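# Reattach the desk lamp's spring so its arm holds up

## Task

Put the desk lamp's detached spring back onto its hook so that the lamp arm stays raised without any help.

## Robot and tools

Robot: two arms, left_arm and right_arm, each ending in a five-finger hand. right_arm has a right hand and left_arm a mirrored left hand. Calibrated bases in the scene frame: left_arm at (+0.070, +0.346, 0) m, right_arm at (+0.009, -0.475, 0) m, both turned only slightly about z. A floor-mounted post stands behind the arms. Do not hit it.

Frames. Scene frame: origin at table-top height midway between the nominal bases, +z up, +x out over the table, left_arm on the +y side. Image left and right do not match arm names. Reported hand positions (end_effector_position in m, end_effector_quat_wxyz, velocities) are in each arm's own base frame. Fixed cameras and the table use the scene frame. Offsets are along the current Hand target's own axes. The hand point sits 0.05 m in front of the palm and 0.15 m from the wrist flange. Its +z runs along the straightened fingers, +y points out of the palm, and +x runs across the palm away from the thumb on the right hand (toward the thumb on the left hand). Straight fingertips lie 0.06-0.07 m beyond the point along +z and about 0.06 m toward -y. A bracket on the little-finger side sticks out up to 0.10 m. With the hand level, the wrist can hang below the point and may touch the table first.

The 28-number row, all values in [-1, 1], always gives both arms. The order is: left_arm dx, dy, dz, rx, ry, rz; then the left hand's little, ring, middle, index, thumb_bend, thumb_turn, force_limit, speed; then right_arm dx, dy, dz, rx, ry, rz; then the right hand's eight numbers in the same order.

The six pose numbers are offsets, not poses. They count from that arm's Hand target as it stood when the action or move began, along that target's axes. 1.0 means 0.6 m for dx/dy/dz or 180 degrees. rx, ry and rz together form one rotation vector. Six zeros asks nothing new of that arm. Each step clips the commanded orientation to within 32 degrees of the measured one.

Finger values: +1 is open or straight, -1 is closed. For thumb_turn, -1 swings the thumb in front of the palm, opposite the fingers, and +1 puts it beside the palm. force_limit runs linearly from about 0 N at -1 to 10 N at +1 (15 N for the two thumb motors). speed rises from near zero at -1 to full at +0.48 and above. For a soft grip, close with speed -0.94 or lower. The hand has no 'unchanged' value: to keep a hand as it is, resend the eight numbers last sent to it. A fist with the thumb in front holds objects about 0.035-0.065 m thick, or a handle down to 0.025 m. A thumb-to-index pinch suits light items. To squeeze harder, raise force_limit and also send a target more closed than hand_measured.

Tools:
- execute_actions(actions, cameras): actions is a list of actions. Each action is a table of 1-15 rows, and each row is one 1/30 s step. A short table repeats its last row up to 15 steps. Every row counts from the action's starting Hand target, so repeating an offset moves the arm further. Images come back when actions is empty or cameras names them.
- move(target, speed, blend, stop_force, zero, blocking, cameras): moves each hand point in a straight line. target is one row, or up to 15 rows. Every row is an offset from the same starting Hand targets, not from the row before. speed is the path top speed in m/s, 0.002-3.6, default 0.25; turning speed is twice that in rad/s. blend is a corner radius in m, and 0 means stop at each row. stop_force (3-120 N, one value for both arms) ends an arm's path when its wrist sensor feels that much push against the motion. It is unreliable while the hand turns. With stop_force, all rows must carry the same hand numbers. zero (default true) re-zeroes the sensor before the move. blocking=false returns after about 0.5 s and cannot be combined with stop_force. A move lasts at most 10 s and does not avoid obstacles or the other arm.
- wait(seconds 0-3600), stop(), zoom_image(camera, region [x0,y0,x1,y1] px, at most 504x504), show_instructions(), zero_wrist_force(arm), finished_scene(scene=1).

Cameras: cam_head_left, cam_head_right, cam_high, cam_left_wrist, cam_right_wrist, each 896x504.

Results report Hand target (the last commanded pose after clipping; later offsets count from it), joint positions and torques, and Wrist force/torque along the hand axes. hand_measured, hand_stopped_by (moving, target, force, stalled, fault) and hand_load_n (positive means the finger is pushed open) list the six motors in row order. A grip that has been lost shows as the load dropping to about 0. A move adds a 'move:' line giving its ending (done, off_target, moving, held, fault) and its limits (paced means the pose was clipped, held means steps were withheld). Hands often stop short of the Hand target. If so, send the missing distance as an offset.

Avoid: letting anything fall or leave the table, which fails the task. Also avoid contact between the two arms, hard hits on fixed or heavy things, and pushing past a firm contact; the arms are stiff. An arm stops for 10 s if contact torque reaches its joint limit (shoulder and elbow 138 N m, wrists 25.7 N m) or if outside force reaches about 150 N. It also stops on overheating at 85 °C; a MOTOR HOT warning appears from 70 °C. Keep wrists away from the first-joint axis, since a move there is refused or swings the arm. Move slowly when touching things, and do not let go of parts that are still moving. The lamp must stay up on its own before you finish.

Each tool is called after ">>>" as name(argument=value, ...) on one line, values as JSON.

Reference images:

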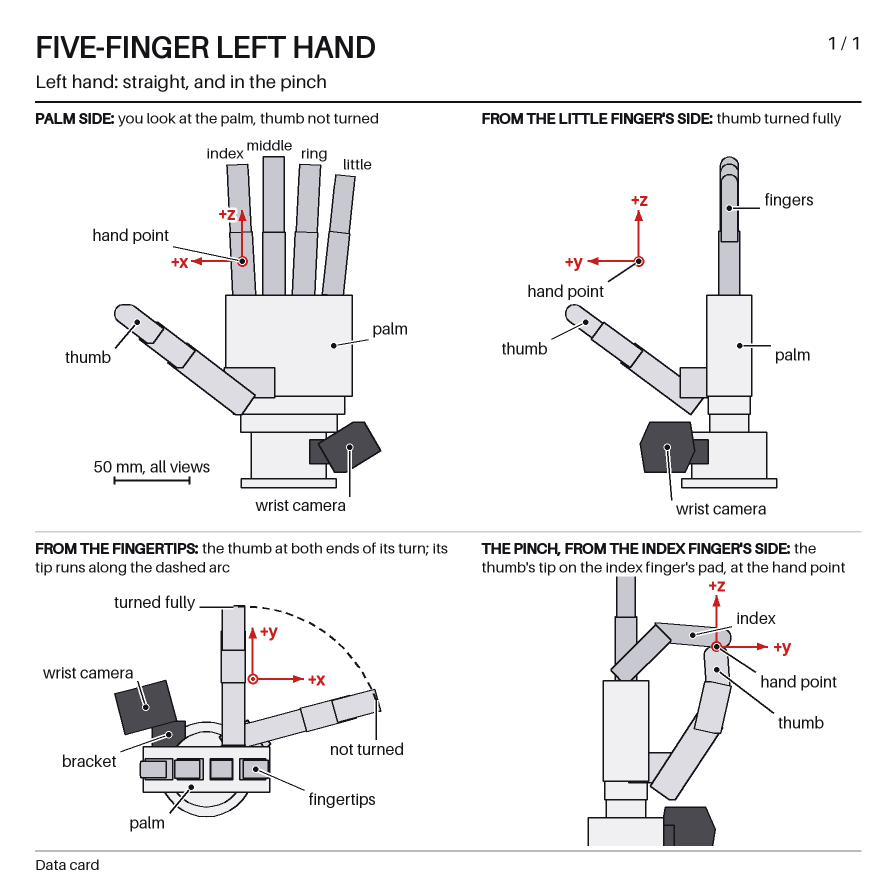

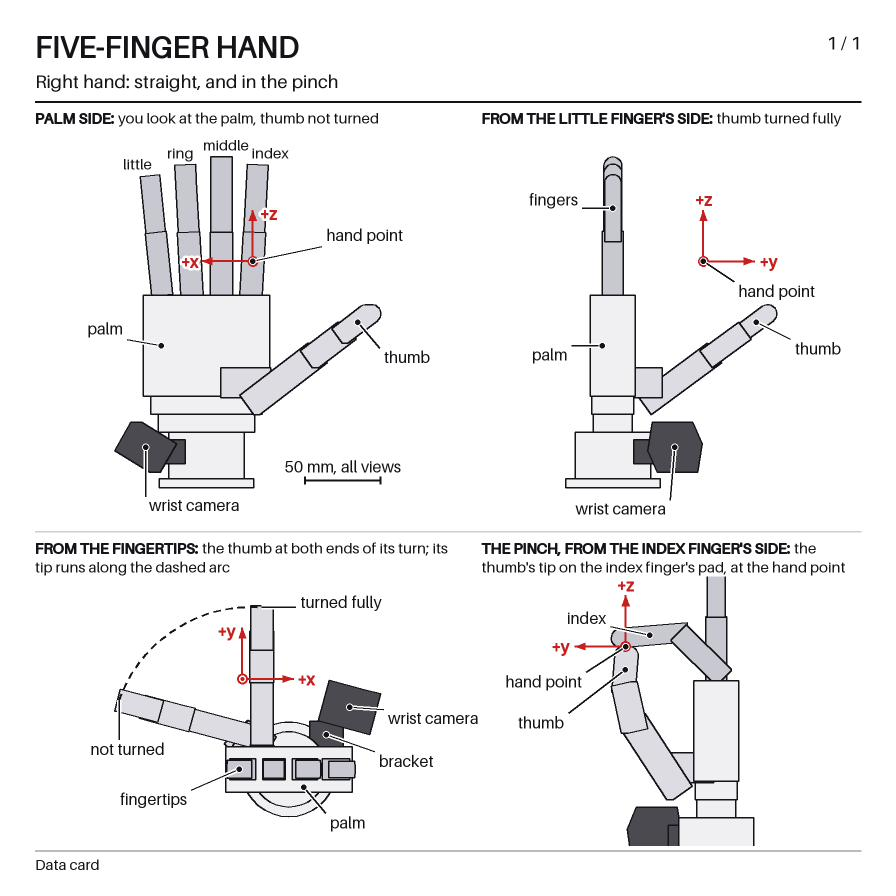

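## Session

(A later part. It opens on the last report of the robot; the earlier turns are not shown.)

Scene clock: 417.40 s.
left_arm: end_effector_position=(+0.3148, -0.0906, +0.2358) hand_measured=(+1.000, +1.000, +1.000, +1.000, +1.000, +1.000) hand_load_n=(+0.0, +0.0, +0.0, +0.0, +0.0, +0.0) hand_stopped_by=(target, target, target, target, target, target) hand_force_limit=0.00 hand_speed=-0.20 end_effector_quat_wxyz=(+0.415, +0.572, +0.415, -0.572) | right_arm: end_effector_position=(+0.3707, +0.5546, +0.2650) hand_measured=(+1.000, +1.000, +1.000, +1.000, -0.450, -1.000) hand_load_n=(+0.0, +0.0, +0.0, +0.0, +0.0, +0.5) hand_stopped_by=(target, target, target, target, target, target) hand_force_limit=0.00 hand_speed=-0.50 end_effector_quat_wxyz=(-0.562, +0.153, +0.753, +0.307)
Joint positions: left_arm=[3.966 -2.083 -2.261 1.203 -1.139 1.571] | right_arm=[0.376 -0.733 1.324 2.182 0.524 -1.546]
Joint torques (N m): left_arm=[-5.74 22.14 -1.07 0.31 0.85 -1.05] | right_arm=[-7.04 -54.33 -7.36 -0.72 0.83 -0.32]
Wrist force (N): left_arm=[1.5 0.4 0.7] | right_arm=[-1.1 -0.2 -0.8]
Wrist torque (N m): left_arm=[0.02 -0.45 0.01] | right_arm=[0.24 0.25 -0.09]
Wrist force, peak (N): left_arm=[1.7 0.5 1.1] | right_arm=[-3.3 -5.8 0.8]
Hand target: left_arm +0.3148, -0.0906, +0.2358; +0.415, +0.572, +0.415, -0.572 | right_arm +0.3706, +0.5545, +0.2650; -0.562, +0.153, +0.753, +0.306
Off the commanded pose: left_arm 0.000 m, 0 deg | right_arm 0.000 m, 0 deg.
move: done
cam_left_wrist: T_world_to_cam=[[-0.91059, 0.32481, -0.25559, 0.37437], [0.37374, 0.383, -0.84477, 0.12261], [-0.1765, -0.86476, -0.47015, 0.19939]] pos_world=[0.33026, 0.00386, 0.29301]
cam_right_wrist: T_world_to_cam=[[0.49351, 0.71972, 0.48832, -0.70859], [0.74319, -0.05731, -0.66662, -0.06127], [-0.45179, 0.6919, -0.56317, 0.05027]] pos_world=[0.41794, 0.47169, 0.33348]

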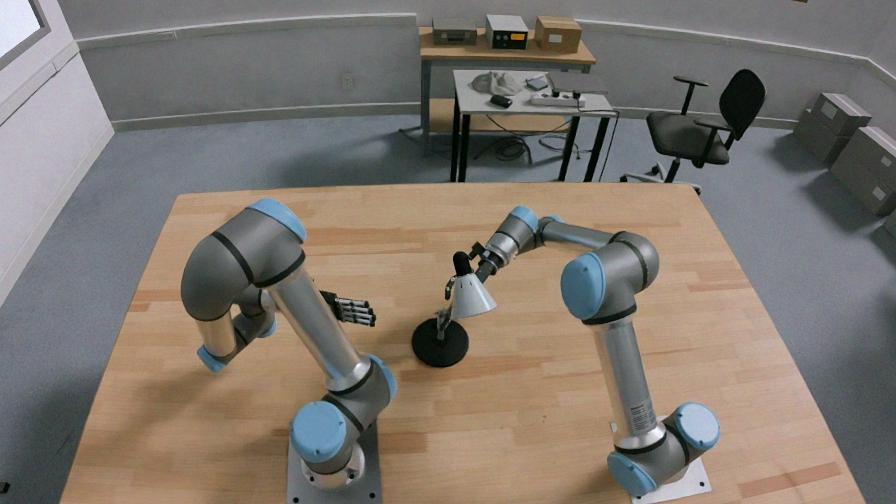

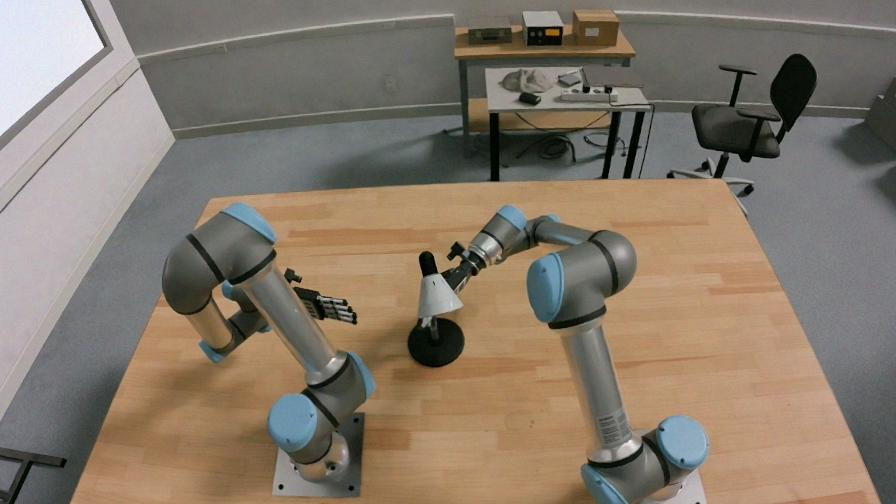

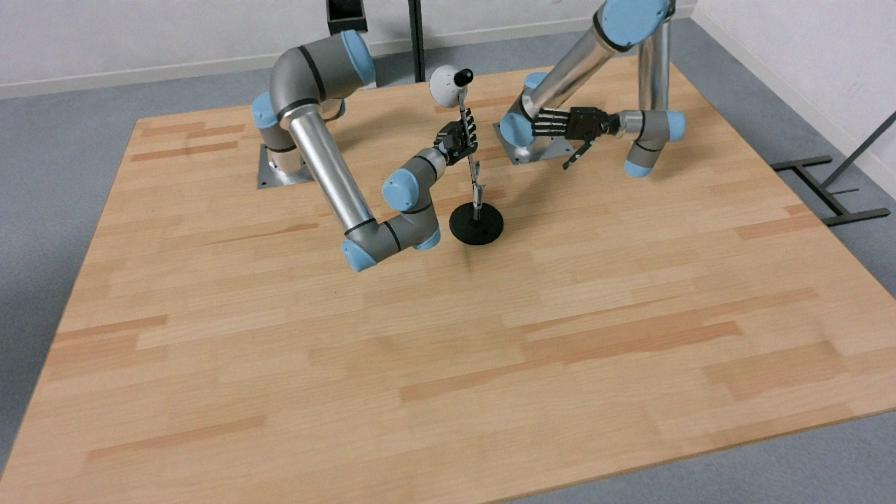

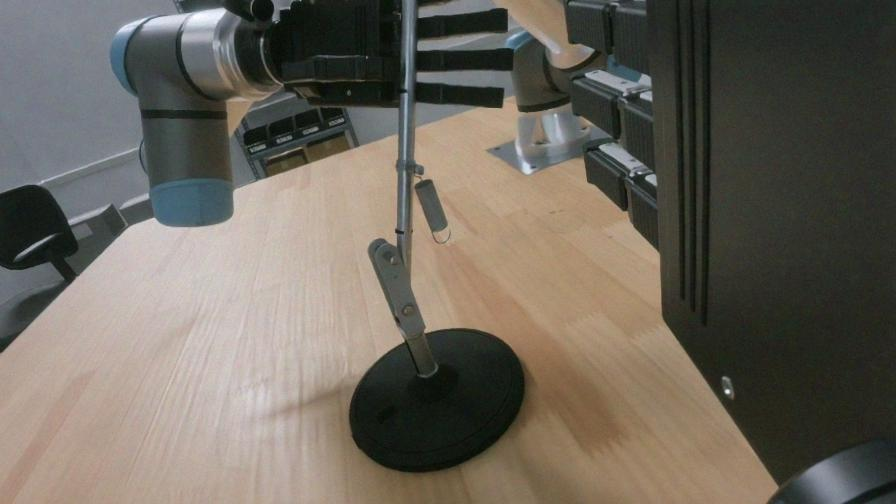

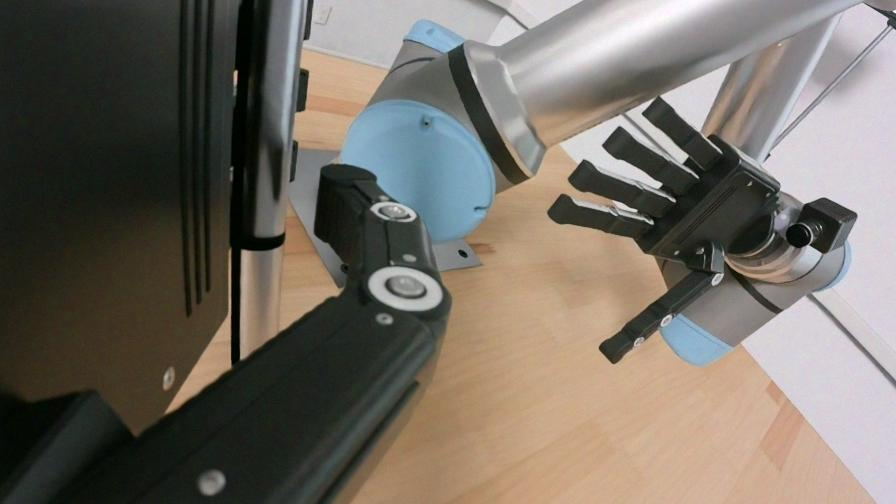

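>>> move(target=[0,0,0,0,0,0,1,1,1,1,1,1,0,-0.2,-0.0237,0.0532,-0.0358,-0.0110,0.0401,0.0667,1,1,1,1,-0.45,-1,0,-0.5], speed=0.05, cameras=["all"])

>>> zoom_image(camera="cam_left_wrist", region=[330, 140, 470, 340])

Scene clock: 434.73 s.
left_arm: end_effector_position=(+0.3148, -0.0906, +0.2358) hand_measured=(+1.000, +1.000, +1.000, +1.000, +1.000, +1.000) hand_load_n=(+0.0, +0.0, +0.0, +0.0, +0.0, +0.0) hand_stopped_by=(target, target, target, target, target, target) hand_force_limit=0.00 hand_speed=-0.20 end_effector_quat_wxyz=(+0.415, +0.572, +0.415, -0.572) | right_arm: end_effector_position=(+0.4098, +0.5670, +0.2647) hand_measured=(+1.000, +1.000, +1.000, +1.000, -0.450, -1.000) hand_load_n=(+0.0, +0.0, +0.0, +0.0, -0.5, +0.0) hand_stopped_by=(target, target, target, target, target, target) hand_force_limit=0.00 hand_speed=-0.50 end_effector_quat_wxyz=(+0.634, -0.221, -0.690, -0.268) end_effector_velocity=(+0.000, +0.000, +0.000) end_effector_angular_velocity=(+0.003, -0.006, +0.000)
Joint positions: left_arm=[3.966 -2.083 -2.261 1.203 -1.139 1.571] | right_arm=[0.367 -0.663 1.26 2.437 0.496 -1.565]
Joint velocities: left_arm=[within noise] | right_arm=[0 0 0 -0.006 0 0]
Joint torques (N m): left_arm=[-5.58 21.46 -0.57 0.24 0.94 -0.82] | right_arm=[-13.05 -51.78 -14.89 -1.08 -1.51 -1.56]
Wrist force (N): left_arm=[1.4 0.6 0.7] | right_arm=[0.0 -5.4 1.2]
Wrist torque (N m): left_arm=[0.04 -0.43 0.00] | right_arm=[-0.10 0.05 -0.35]
Wrist force, peak (N): left_arm=[1.9 0.6 0.6] | right_arm=[0.0 -6.3 1.2]
Hand target: left_arm +0.3148, -0.0906, +0.2358; +0.415, +0.572, +0.415, -0.572 | right_arm +0.4097, +0.5670, +0.2647; +0.634, -0.221, -0.690, -0.268
Off the commanded pose: left_arm 0.000 m, 0 deg | right_arm 0.000 m, 0 deg.
move: done
cam_left_wrist: T_world_to_cam=[[-0.91059, 0.32481, -0.25559, 0.37437], [0.37374, 0.383, -0.84477, 0.12261], [-0.1765, -0.86476, -0.47015, 0.19939]] pos_world=[0.33026, 0.00386, 0.29301]
cam_right_wrist: T_world_to_cam=[[0.61119, 0.73045, 0.30476, -0.74232], [0.56639, -0.13469, -0.81306, 0.06526], [-0.55286, 0.66955, -0.49604, 0.09546]] pos_world=[0.46951, 0.48711, 0.32664]

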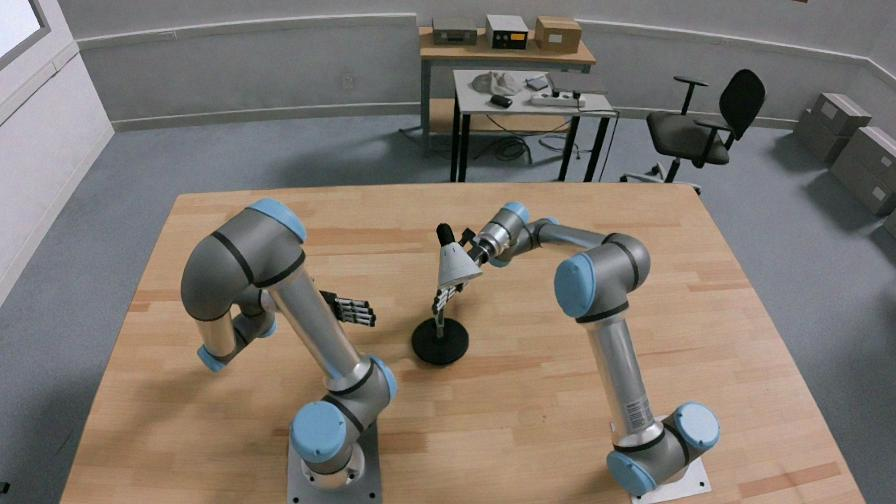

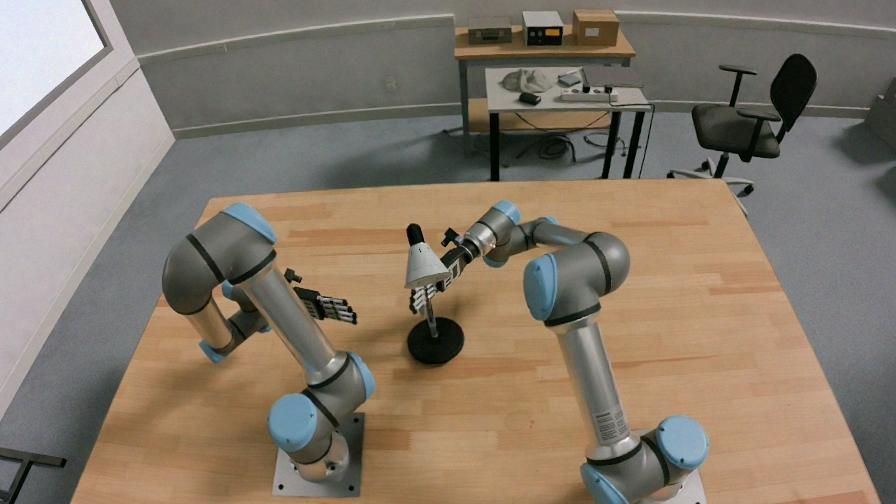

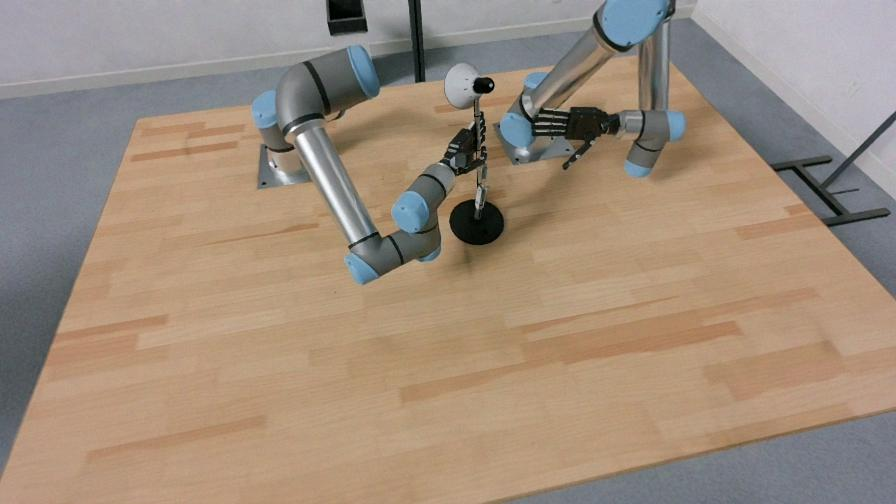

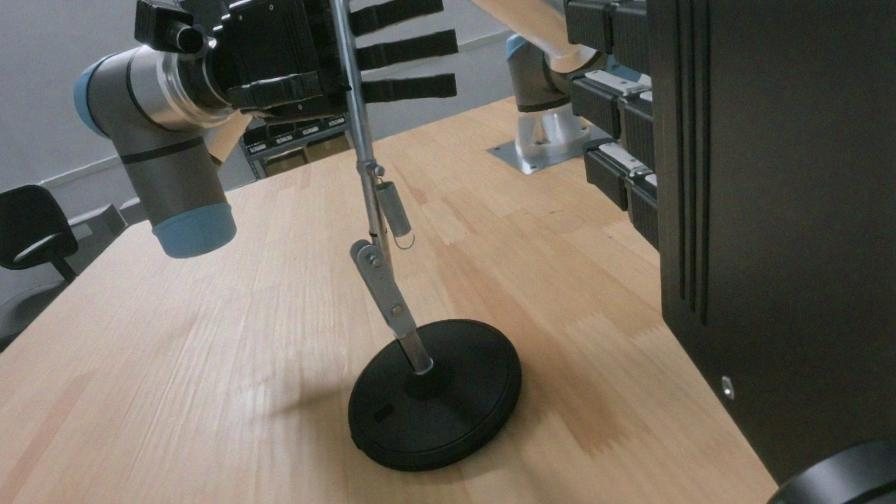

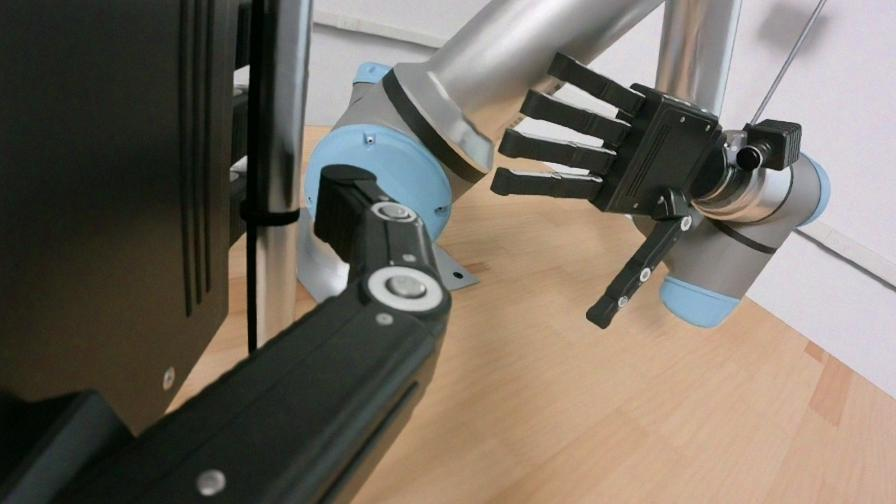

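Scaled by 2.520.

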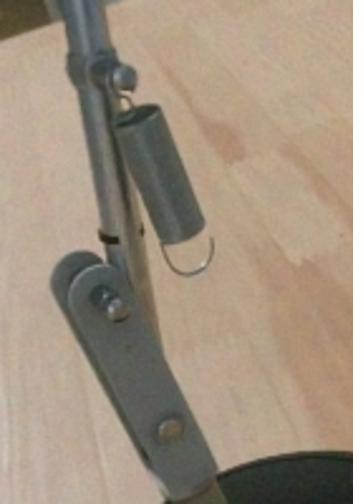

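>>> move(target=[0,0,0,0,0,0,1,1,1,1,1,1,0,-0.2,0.0072,-0.0453,0.0288,0.0111,-0.0315,-0.0524,1,1,1,1,-0.45,-1,0,-0.5], speed=0.04, cameras=["all"])

>>> zoom_image(camera="cam_left_wrist", region=[340, 140, 560, 480])

Scene clock: 445.23 s.
left_arm: end_effector_position=(+0.3148, -0.0906, +0.2358) hand_measured=(+1.000, +1.000, +1.000, +1.000, +1.000, +1.000) hand_load_n=(+0.0, +0.0, +0.0, +0.0, +0.0, +0.0) hand_stopped_by=(target, target, target, target, target, target) hand_force_limit=0.00 hand_speed=-0.20 end_effector_quat_wxyz=(+0.415, +0.572, +0.415, -0.572) | right_arm: end_effector_position=(+0.3785, +0.5574, +0.2658) hand_measured=(+1.000, +1.000, +1.000, +1.000, -0.450, -1.000) hand_load_n=(+0.0, +0.0, +0.0, +0.0, +0.0, +0.5) hand_stopped_by=(target, target, target, target, target, target) hand_force_limit=0.00 hand_speed=-0.50 end_effector_quat_wxyz=(-0.579, +0.166, +0.741, +0.296) end_effector_velocity=(-0.001, +0.001, +0.001) end_effector_angular_velocity=(-0.002, +0.005, +0.001)
Joint positions: left_arm=[3.966 -2.083 -2.261 1.203 -1.139 1.571] | right_arm=[0.376 -0.715 1.301 2.242 0.524 -1.55]
Joint velocities: left_arm=[within noise] | right_arm=[0.001 0 0 0.006 0 0]
Joint torques (N m): left_arm=[-5.81 21.78 -0.56 0.18 0.86 -0.63] | right_arm=[10.08 -36.82 -16.76 4.69 -0.71 1.84]
Wrist force (N): left_arm=[1.6 0.5 0.8] | right_arm=[-2.8 -0.9 -0.5]
Wrist torque (N m): left_arm=[0.02 -0.46 0.01] | right_arm=[0.11 0.26 -0.42]
Wrist force, peak (N): left_arm=[1.7 0.6 0.9] | right_arm=[-4.6 -4.2 0.5]
Hand target: left_arm +0.3148, -0.0906, +0.2358; +0.415, +0.572, +0.415, -0.572 | right_arm +0.3786, +0.5574, +0.2657; -0.579, +0.166, +0.741, +0.296
Off the commanded pose: left_arm 0.000 m, 0 deg | right_arm 0.000 m, 0 deg.
move: done
cam_left_wrist: T_world_to_cam=[[-0.91059, 0.32481, -0.25559, 0.37437], [0.37374, 0.383, -0.84477, 0.12261], [-0.1765, -0.86476, -0.47015, 0.19939]] pos_world=[0.33026, 0.00386, 0.29301]
cam_right_wrist: T_world_to_cam=[[0.51607, 0.72828, 0.45087, -0.7182], [0.70967, -0.06881, -0.70116, -0.03814], [-0.47962, 0.68182, -0.55235, 0.06551]] pos_world=[0.42913, 0.47576, 0.33326]

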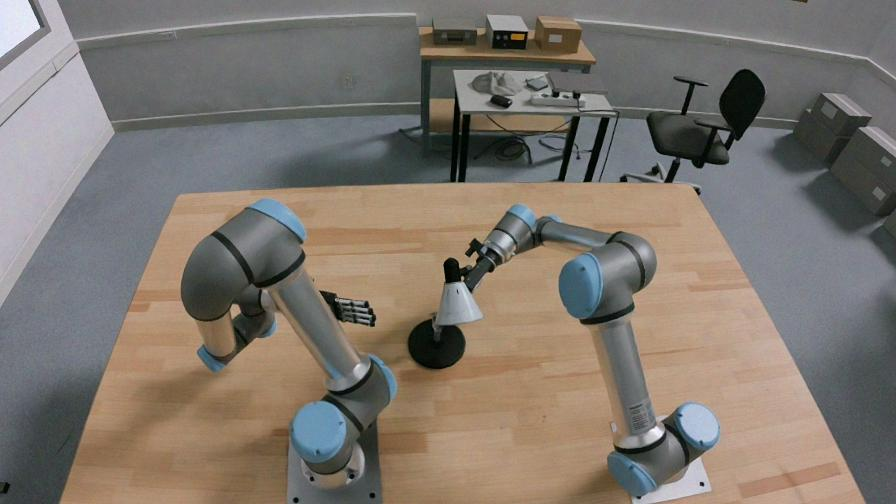

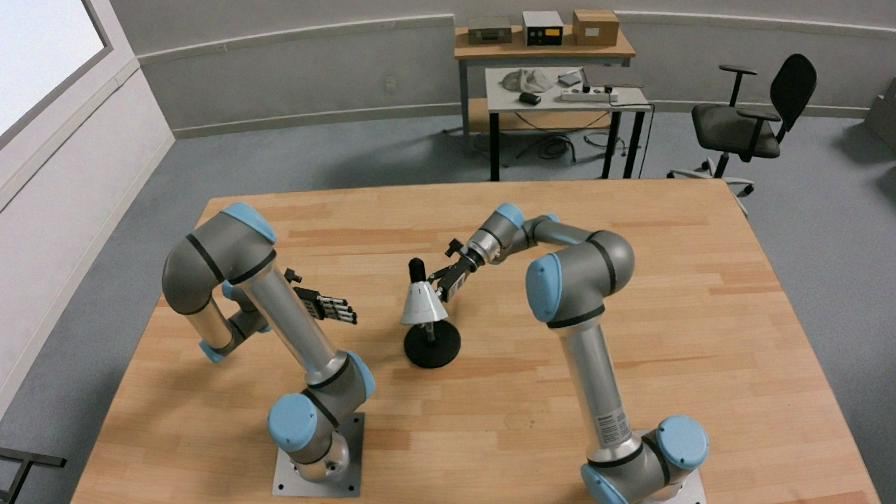

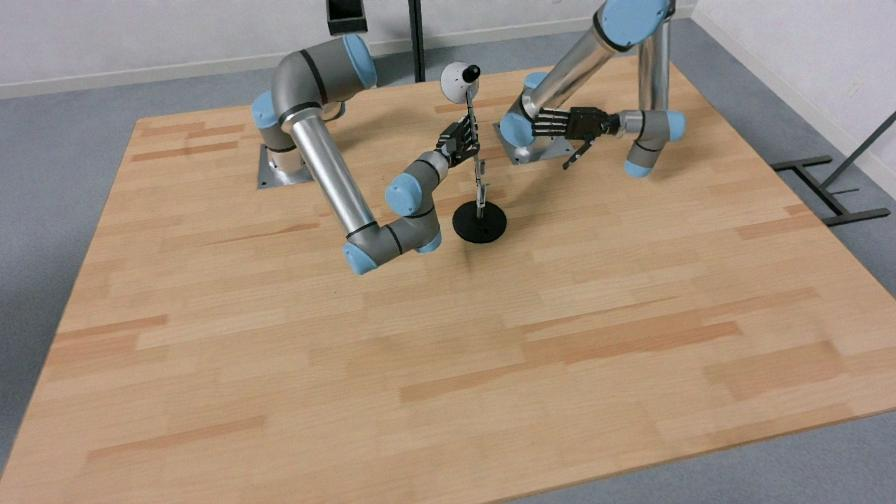

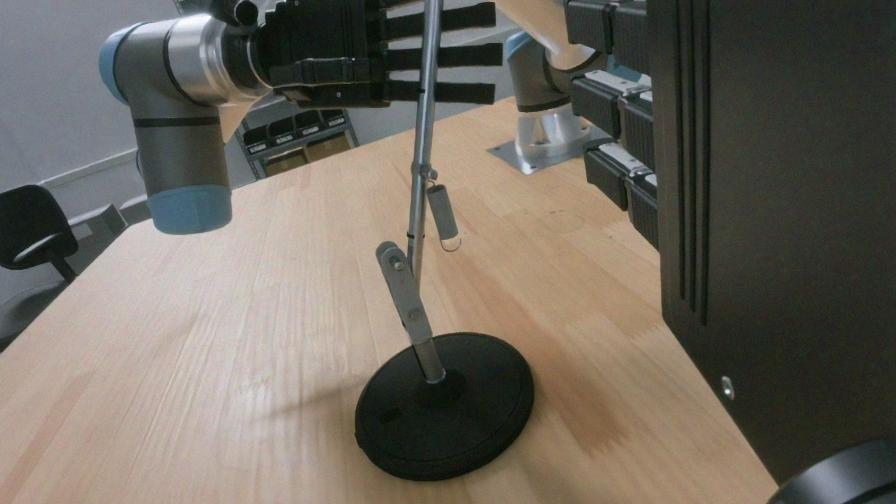

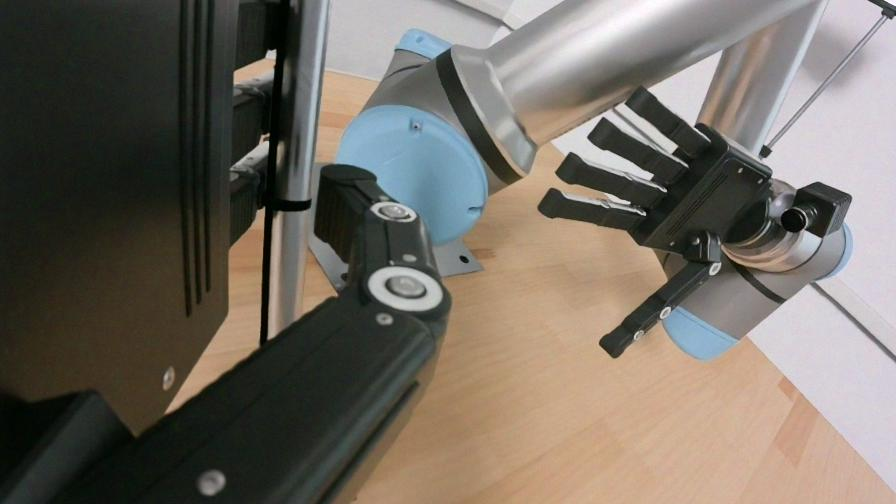

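Scaled by 1.482.

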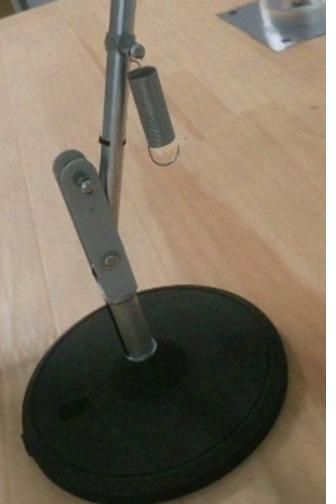

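>>> zoom_image(camera="cam_high", region=[400, 50, 550, 260])

>>> zoom_image(camera="cam_head_left", region=[380, 240, 540, 390])

>>> zoom_image(camera="cam_head_right", region=[380, 240, 540, 390])

Scaled by 2.400.

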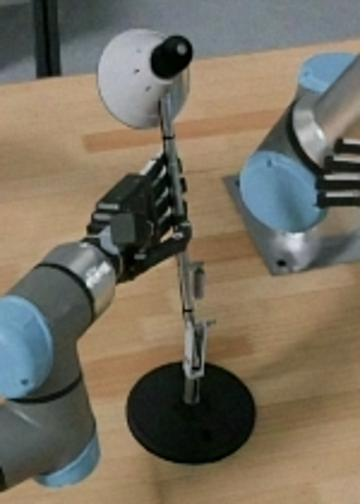

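Scaled by 3.150.

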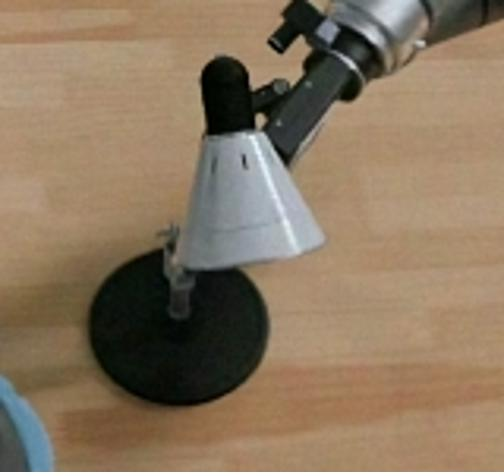

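Scaled by 3.150.

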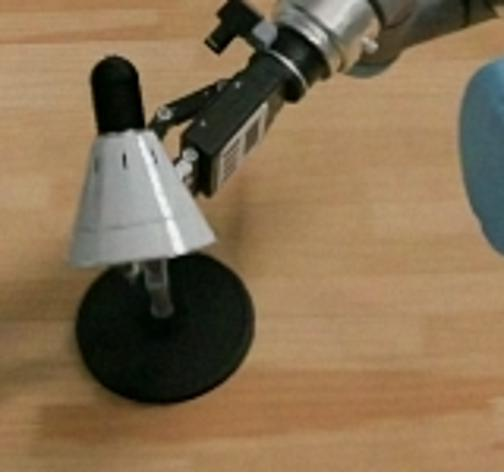

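>>> move(target=[0,0,0,0,0,0,1,1,1,1,1,1,0,-0.2,0,0,0,0,0,0,1,1,1,1,0.2,-1,0,-0.8], speed=0.04, cameras=["cam_left_wrist", "cam_right_wrist"])

>>> zoom_image(camera="cam_left_wrist", region=[340, 140, 560, 480])

Scene clock: 467.17 s.
left_arm: end_effector_position=(+0.3148, -0.0906, +0.2358) hand_measured=(+1.000, +1.000, +1.000, +1.000, +1.000, +1.000) hand_load_n=(+0.0, +0.0, +0.0, +0.0, +0.0, +0.0) hand_stopped_by=(target, target, target, target, target, target) hand_force_limit=0.00 hand_speed=-0.20 end_effector_quat_wxyz=(+0.415, +0.572, +0.415, -0.572) | right_arm: end_effector_position=(+0.3786, +0.5574, +0.2657) hand_measured=(+1.000, +1.000, +1.000, +1.000, +0.200, -1.000) hand_load_n=(+0.0, +0.0, +0.0, +0.0, +0.0, +0.0) hand_stopped_by=(target, target, target, target, target, target) hand_force_limit=0.00 hand_speed=-0.80 end_effector_quat_wxyz=(-0.579, +0.166, +0.741, +0.296)
Joint positions: left_arm=[3.966 -2.083 -2.261 1.203 -1.139 1.571] | right_arm=[0.376 -0.715 1.301 2.242 0.524 -1.55]
Joint torques (N m): left_arm=[-5.55 22.56 0.27 0.18 0.89 -0.02] | right_arm=[-13.06 -31.54 -28.54 0.82 -2.42 -1.77]
Wrist force (N): left_arm=[1.3 0.7 0.8] | right_arm=[-2.2 -1.2 -0.4]
Wrist torque (N m): left_arm=[0.05 -0.42 -0.01] | right_arm=[0.11 0.21 -0.41]
Wrist force, peak (N): left_arm=[1.7 0.6 1.1] | right_arm=[-3.2 -1.0 -0.3]
Hand target: left_arm +0.3148, -0.0906, +0.2358; +0.415, +0.572, +0.415, -0.572 | right_arm +0.3786, +0.5574, +0.2657; -0.579, +0.166, +0.741, +0.296
Off the commanded pose: left_arm 0.000 m, 0 deg | right_arm 0.000 m, 0 deg.
move: done
cam_left_wrist: T_world_to_cam=[[-0.91059, 0.32481, -0.25559, 0.37437], [0.37374, 0.383, -0.84477, 0.12261], [-0.1765, -0.86476, -0.47015, 0.19939]] pos_world=[0.33026, 0.00386, 0.29301]
cam_right_wrist: T_world_to_cam=[[0.51641, 0.72821, 0.45059, -0.71828], [0.70937, -0.06902, -0.70144, -0.03789], [-0.4797, 0.68187, -0.55221, 0.06552]] pos_world=[0.42923, 0.47576, 0.33326]

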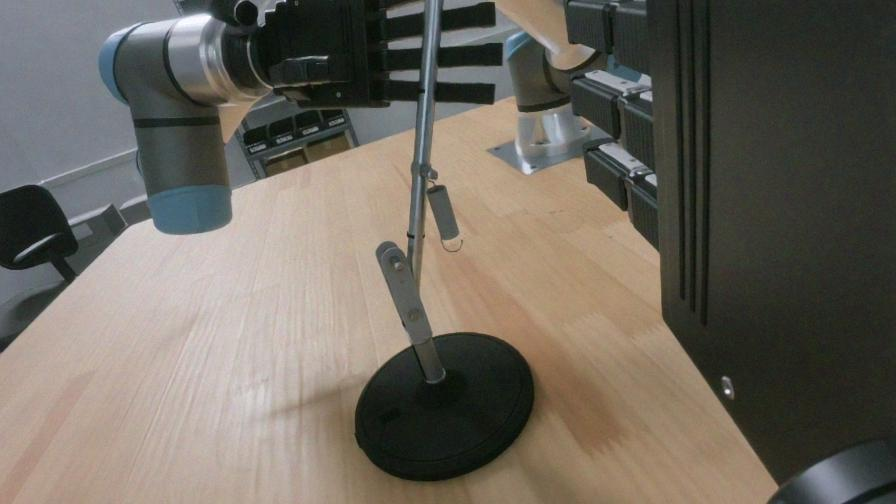

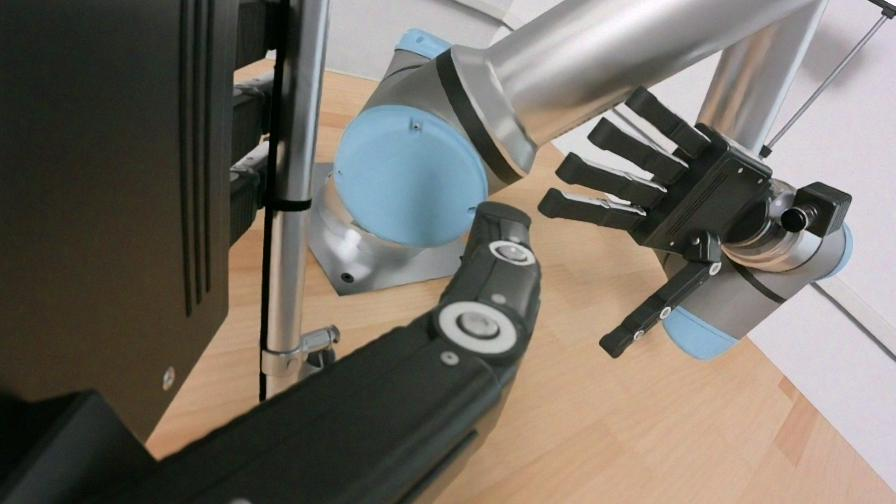

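Scaled by 1.482.

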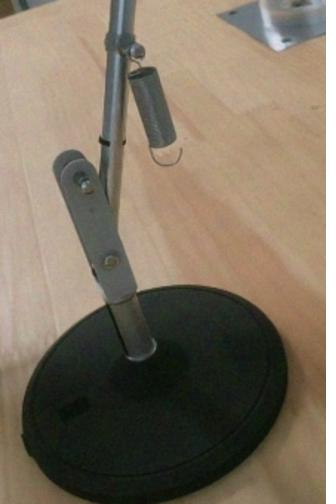

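>>> execute_actions(actions=[])

>>> zoom_image(camera="cam_high", region=[430, 170, 530, 260])

>>> zoom_image(camera="cam_left_wrist", region=[340, 300, 560, 500])

Scene clock: 501.77 s.
left_arm: end_effector_position=(+0.3148, -0.0906, +0.2358) hand_measured=(+1.000, +1.000, +1.000, +1.000, +1.000, +1.000) hand_load_n=(+0.0, +0.0, +0.0, +0.0, +0.0, +0.0) hand_stopped_by=(target, target, target, target, target, target) hand_force_limit=0.00 hand_speed=-0.20 end_effector_quat_wxyz=(+0.415, +0.572, +0.415, -0.572) | right_arm: end_effector_position=(+0.3786, +0.5574, +0.2657) hand_measured=(+1.000, +1.000, +1.000, +1.000, +0.200, -1.000) hand_load_n=(+0.0, +0.0, +0.0, +0.0, +0.5, +0.0) hand_stopped_by=(target, target, target, target, target, target) hand_force_limit=0.00 hand_speed=-0.80 end_effector_quat_wxyz=(-0.579, +0.166, +0.741, +0.296)
Joint positions: left_arm=[3.966 -2.083 -2.261 1.203 -1.139 1.571] | right_arm=[0.376 -0.715 1.301 2.242 0.524 -1.55]
Joint velocities: within noise
Joint torques (N m): left_arm=[-4.97 23.03 0.69 0.21 0.86 0.43] | right_arm=[-12.14 -31.09 -28.89 4.68 -1.24 -1.67]
Motor temperatures (°C): left_arm=[34 29 24 38 31 35] | right_arm=[33 34 25 33 35 43]
Wrist force (N): left_arm=[1.6 0.5 0.8] | right_arm=[-2.2 -1.2 -0.5]
Wrist torque (N m): left_arm=[0.02 -0.46 0.02] | right_arm=[0.12 0.21 -0.40]
Wrist force, peak (N): left_arm=[1.8 0.7 0.8] | right_arm=[-2.4 -1.4 -0.5]
Hand target: left_arm +0.3148, -0.0906, +0.2358; +0.415, +0.572, +0.415, -0.572 | right_arm +0.3786, +0.5574, +0.2657; -0.579, +0.166, +0.741, +0.296
Off the commanded pose: left_arm 0.000 m, 0 deg | right_arm 0.000 m, 0 deg.
camera_calibration:
cam_left_wrist: T_world_to_cam=[[-0.91059, 0.32481, -0.25559, 0.37437], [0.37374, 0.383, -0.84477, 0.12261], [-0.1765, -0.86476, -0.47015, 0.19939]] pos_world=[0.33026, 0.00386, 0.29301]
cam_right_wrist: T_world_to_cam=[[0.51641, 0.72821, 0.45059, -0.71828], [0.70937, -0.06902, -0.70144, -0.03789], [-0.4797, 0.68187, -0.55221, 0.06552]] pos_world=[0.42923, 0.47576, 0.33326]

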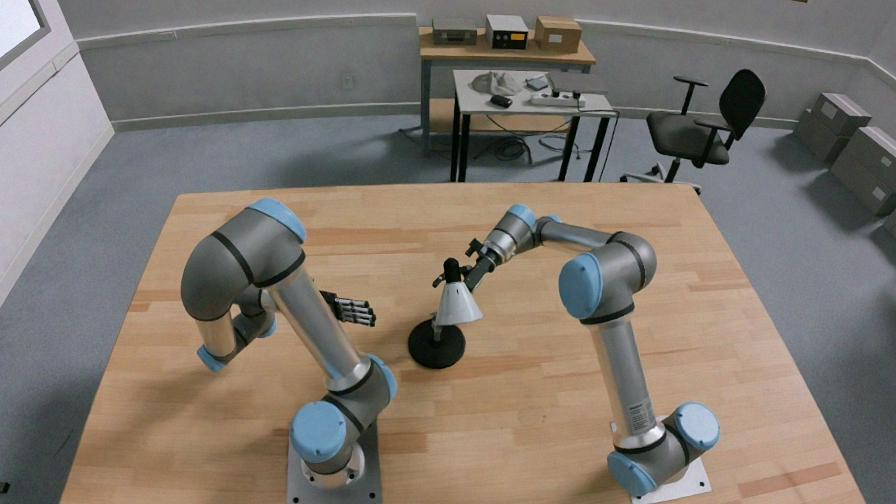

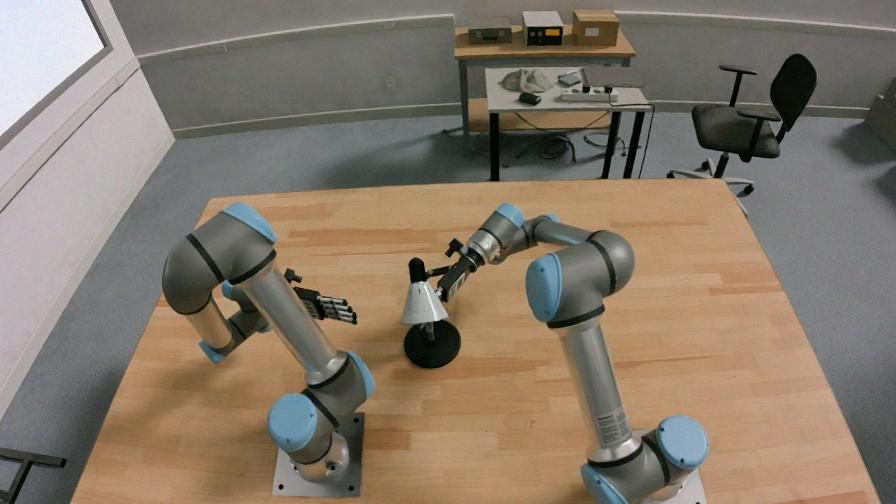

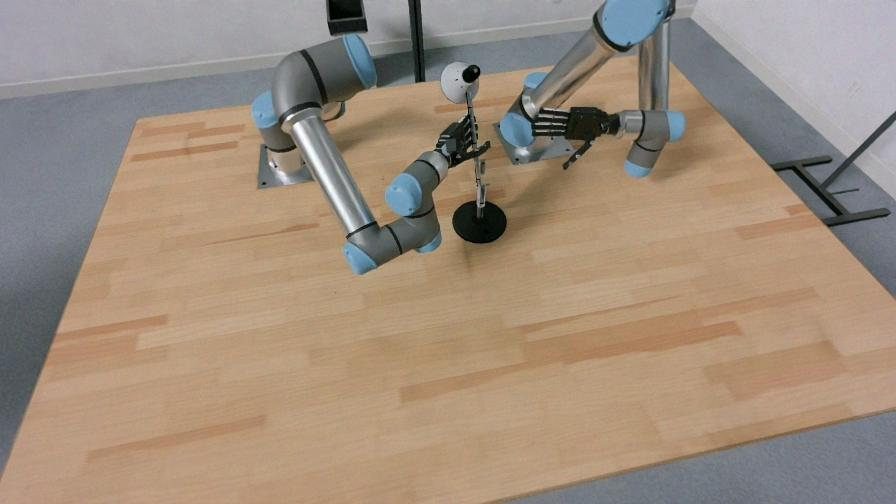

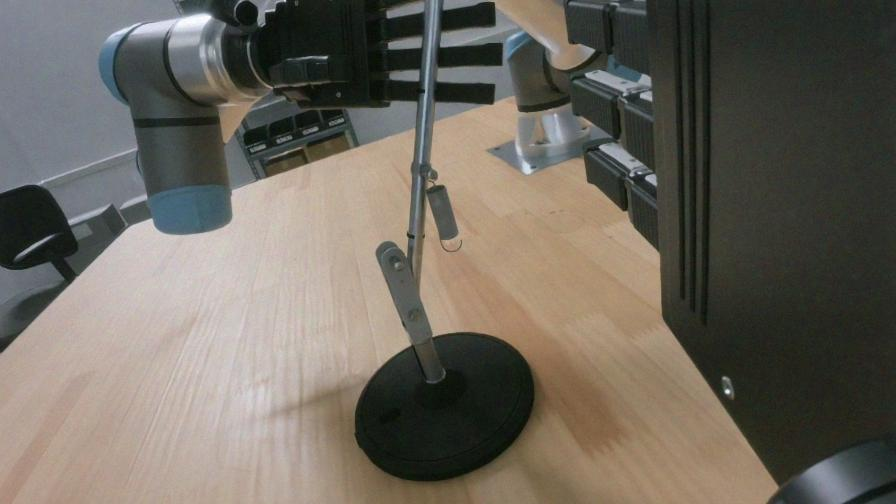

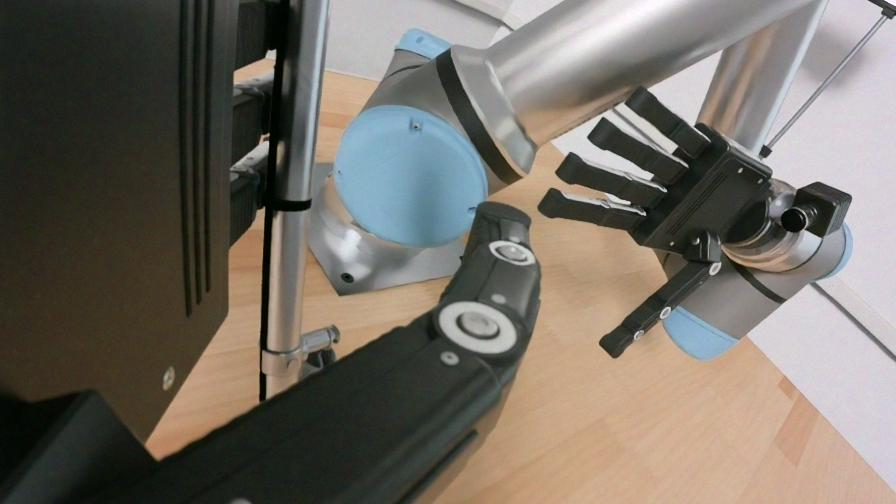

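Scaled by 5.040.

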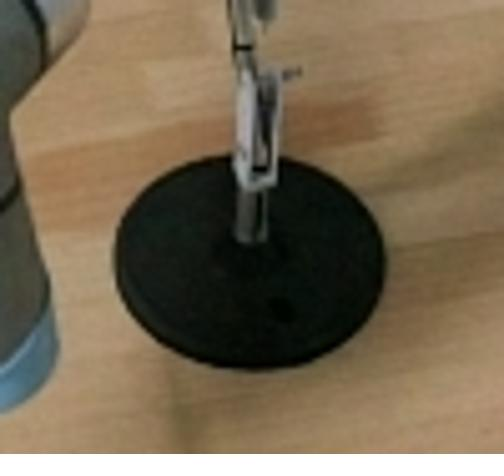

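Scaled by 2.291.

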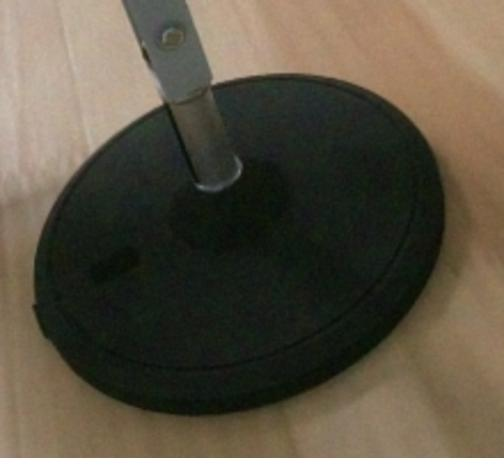

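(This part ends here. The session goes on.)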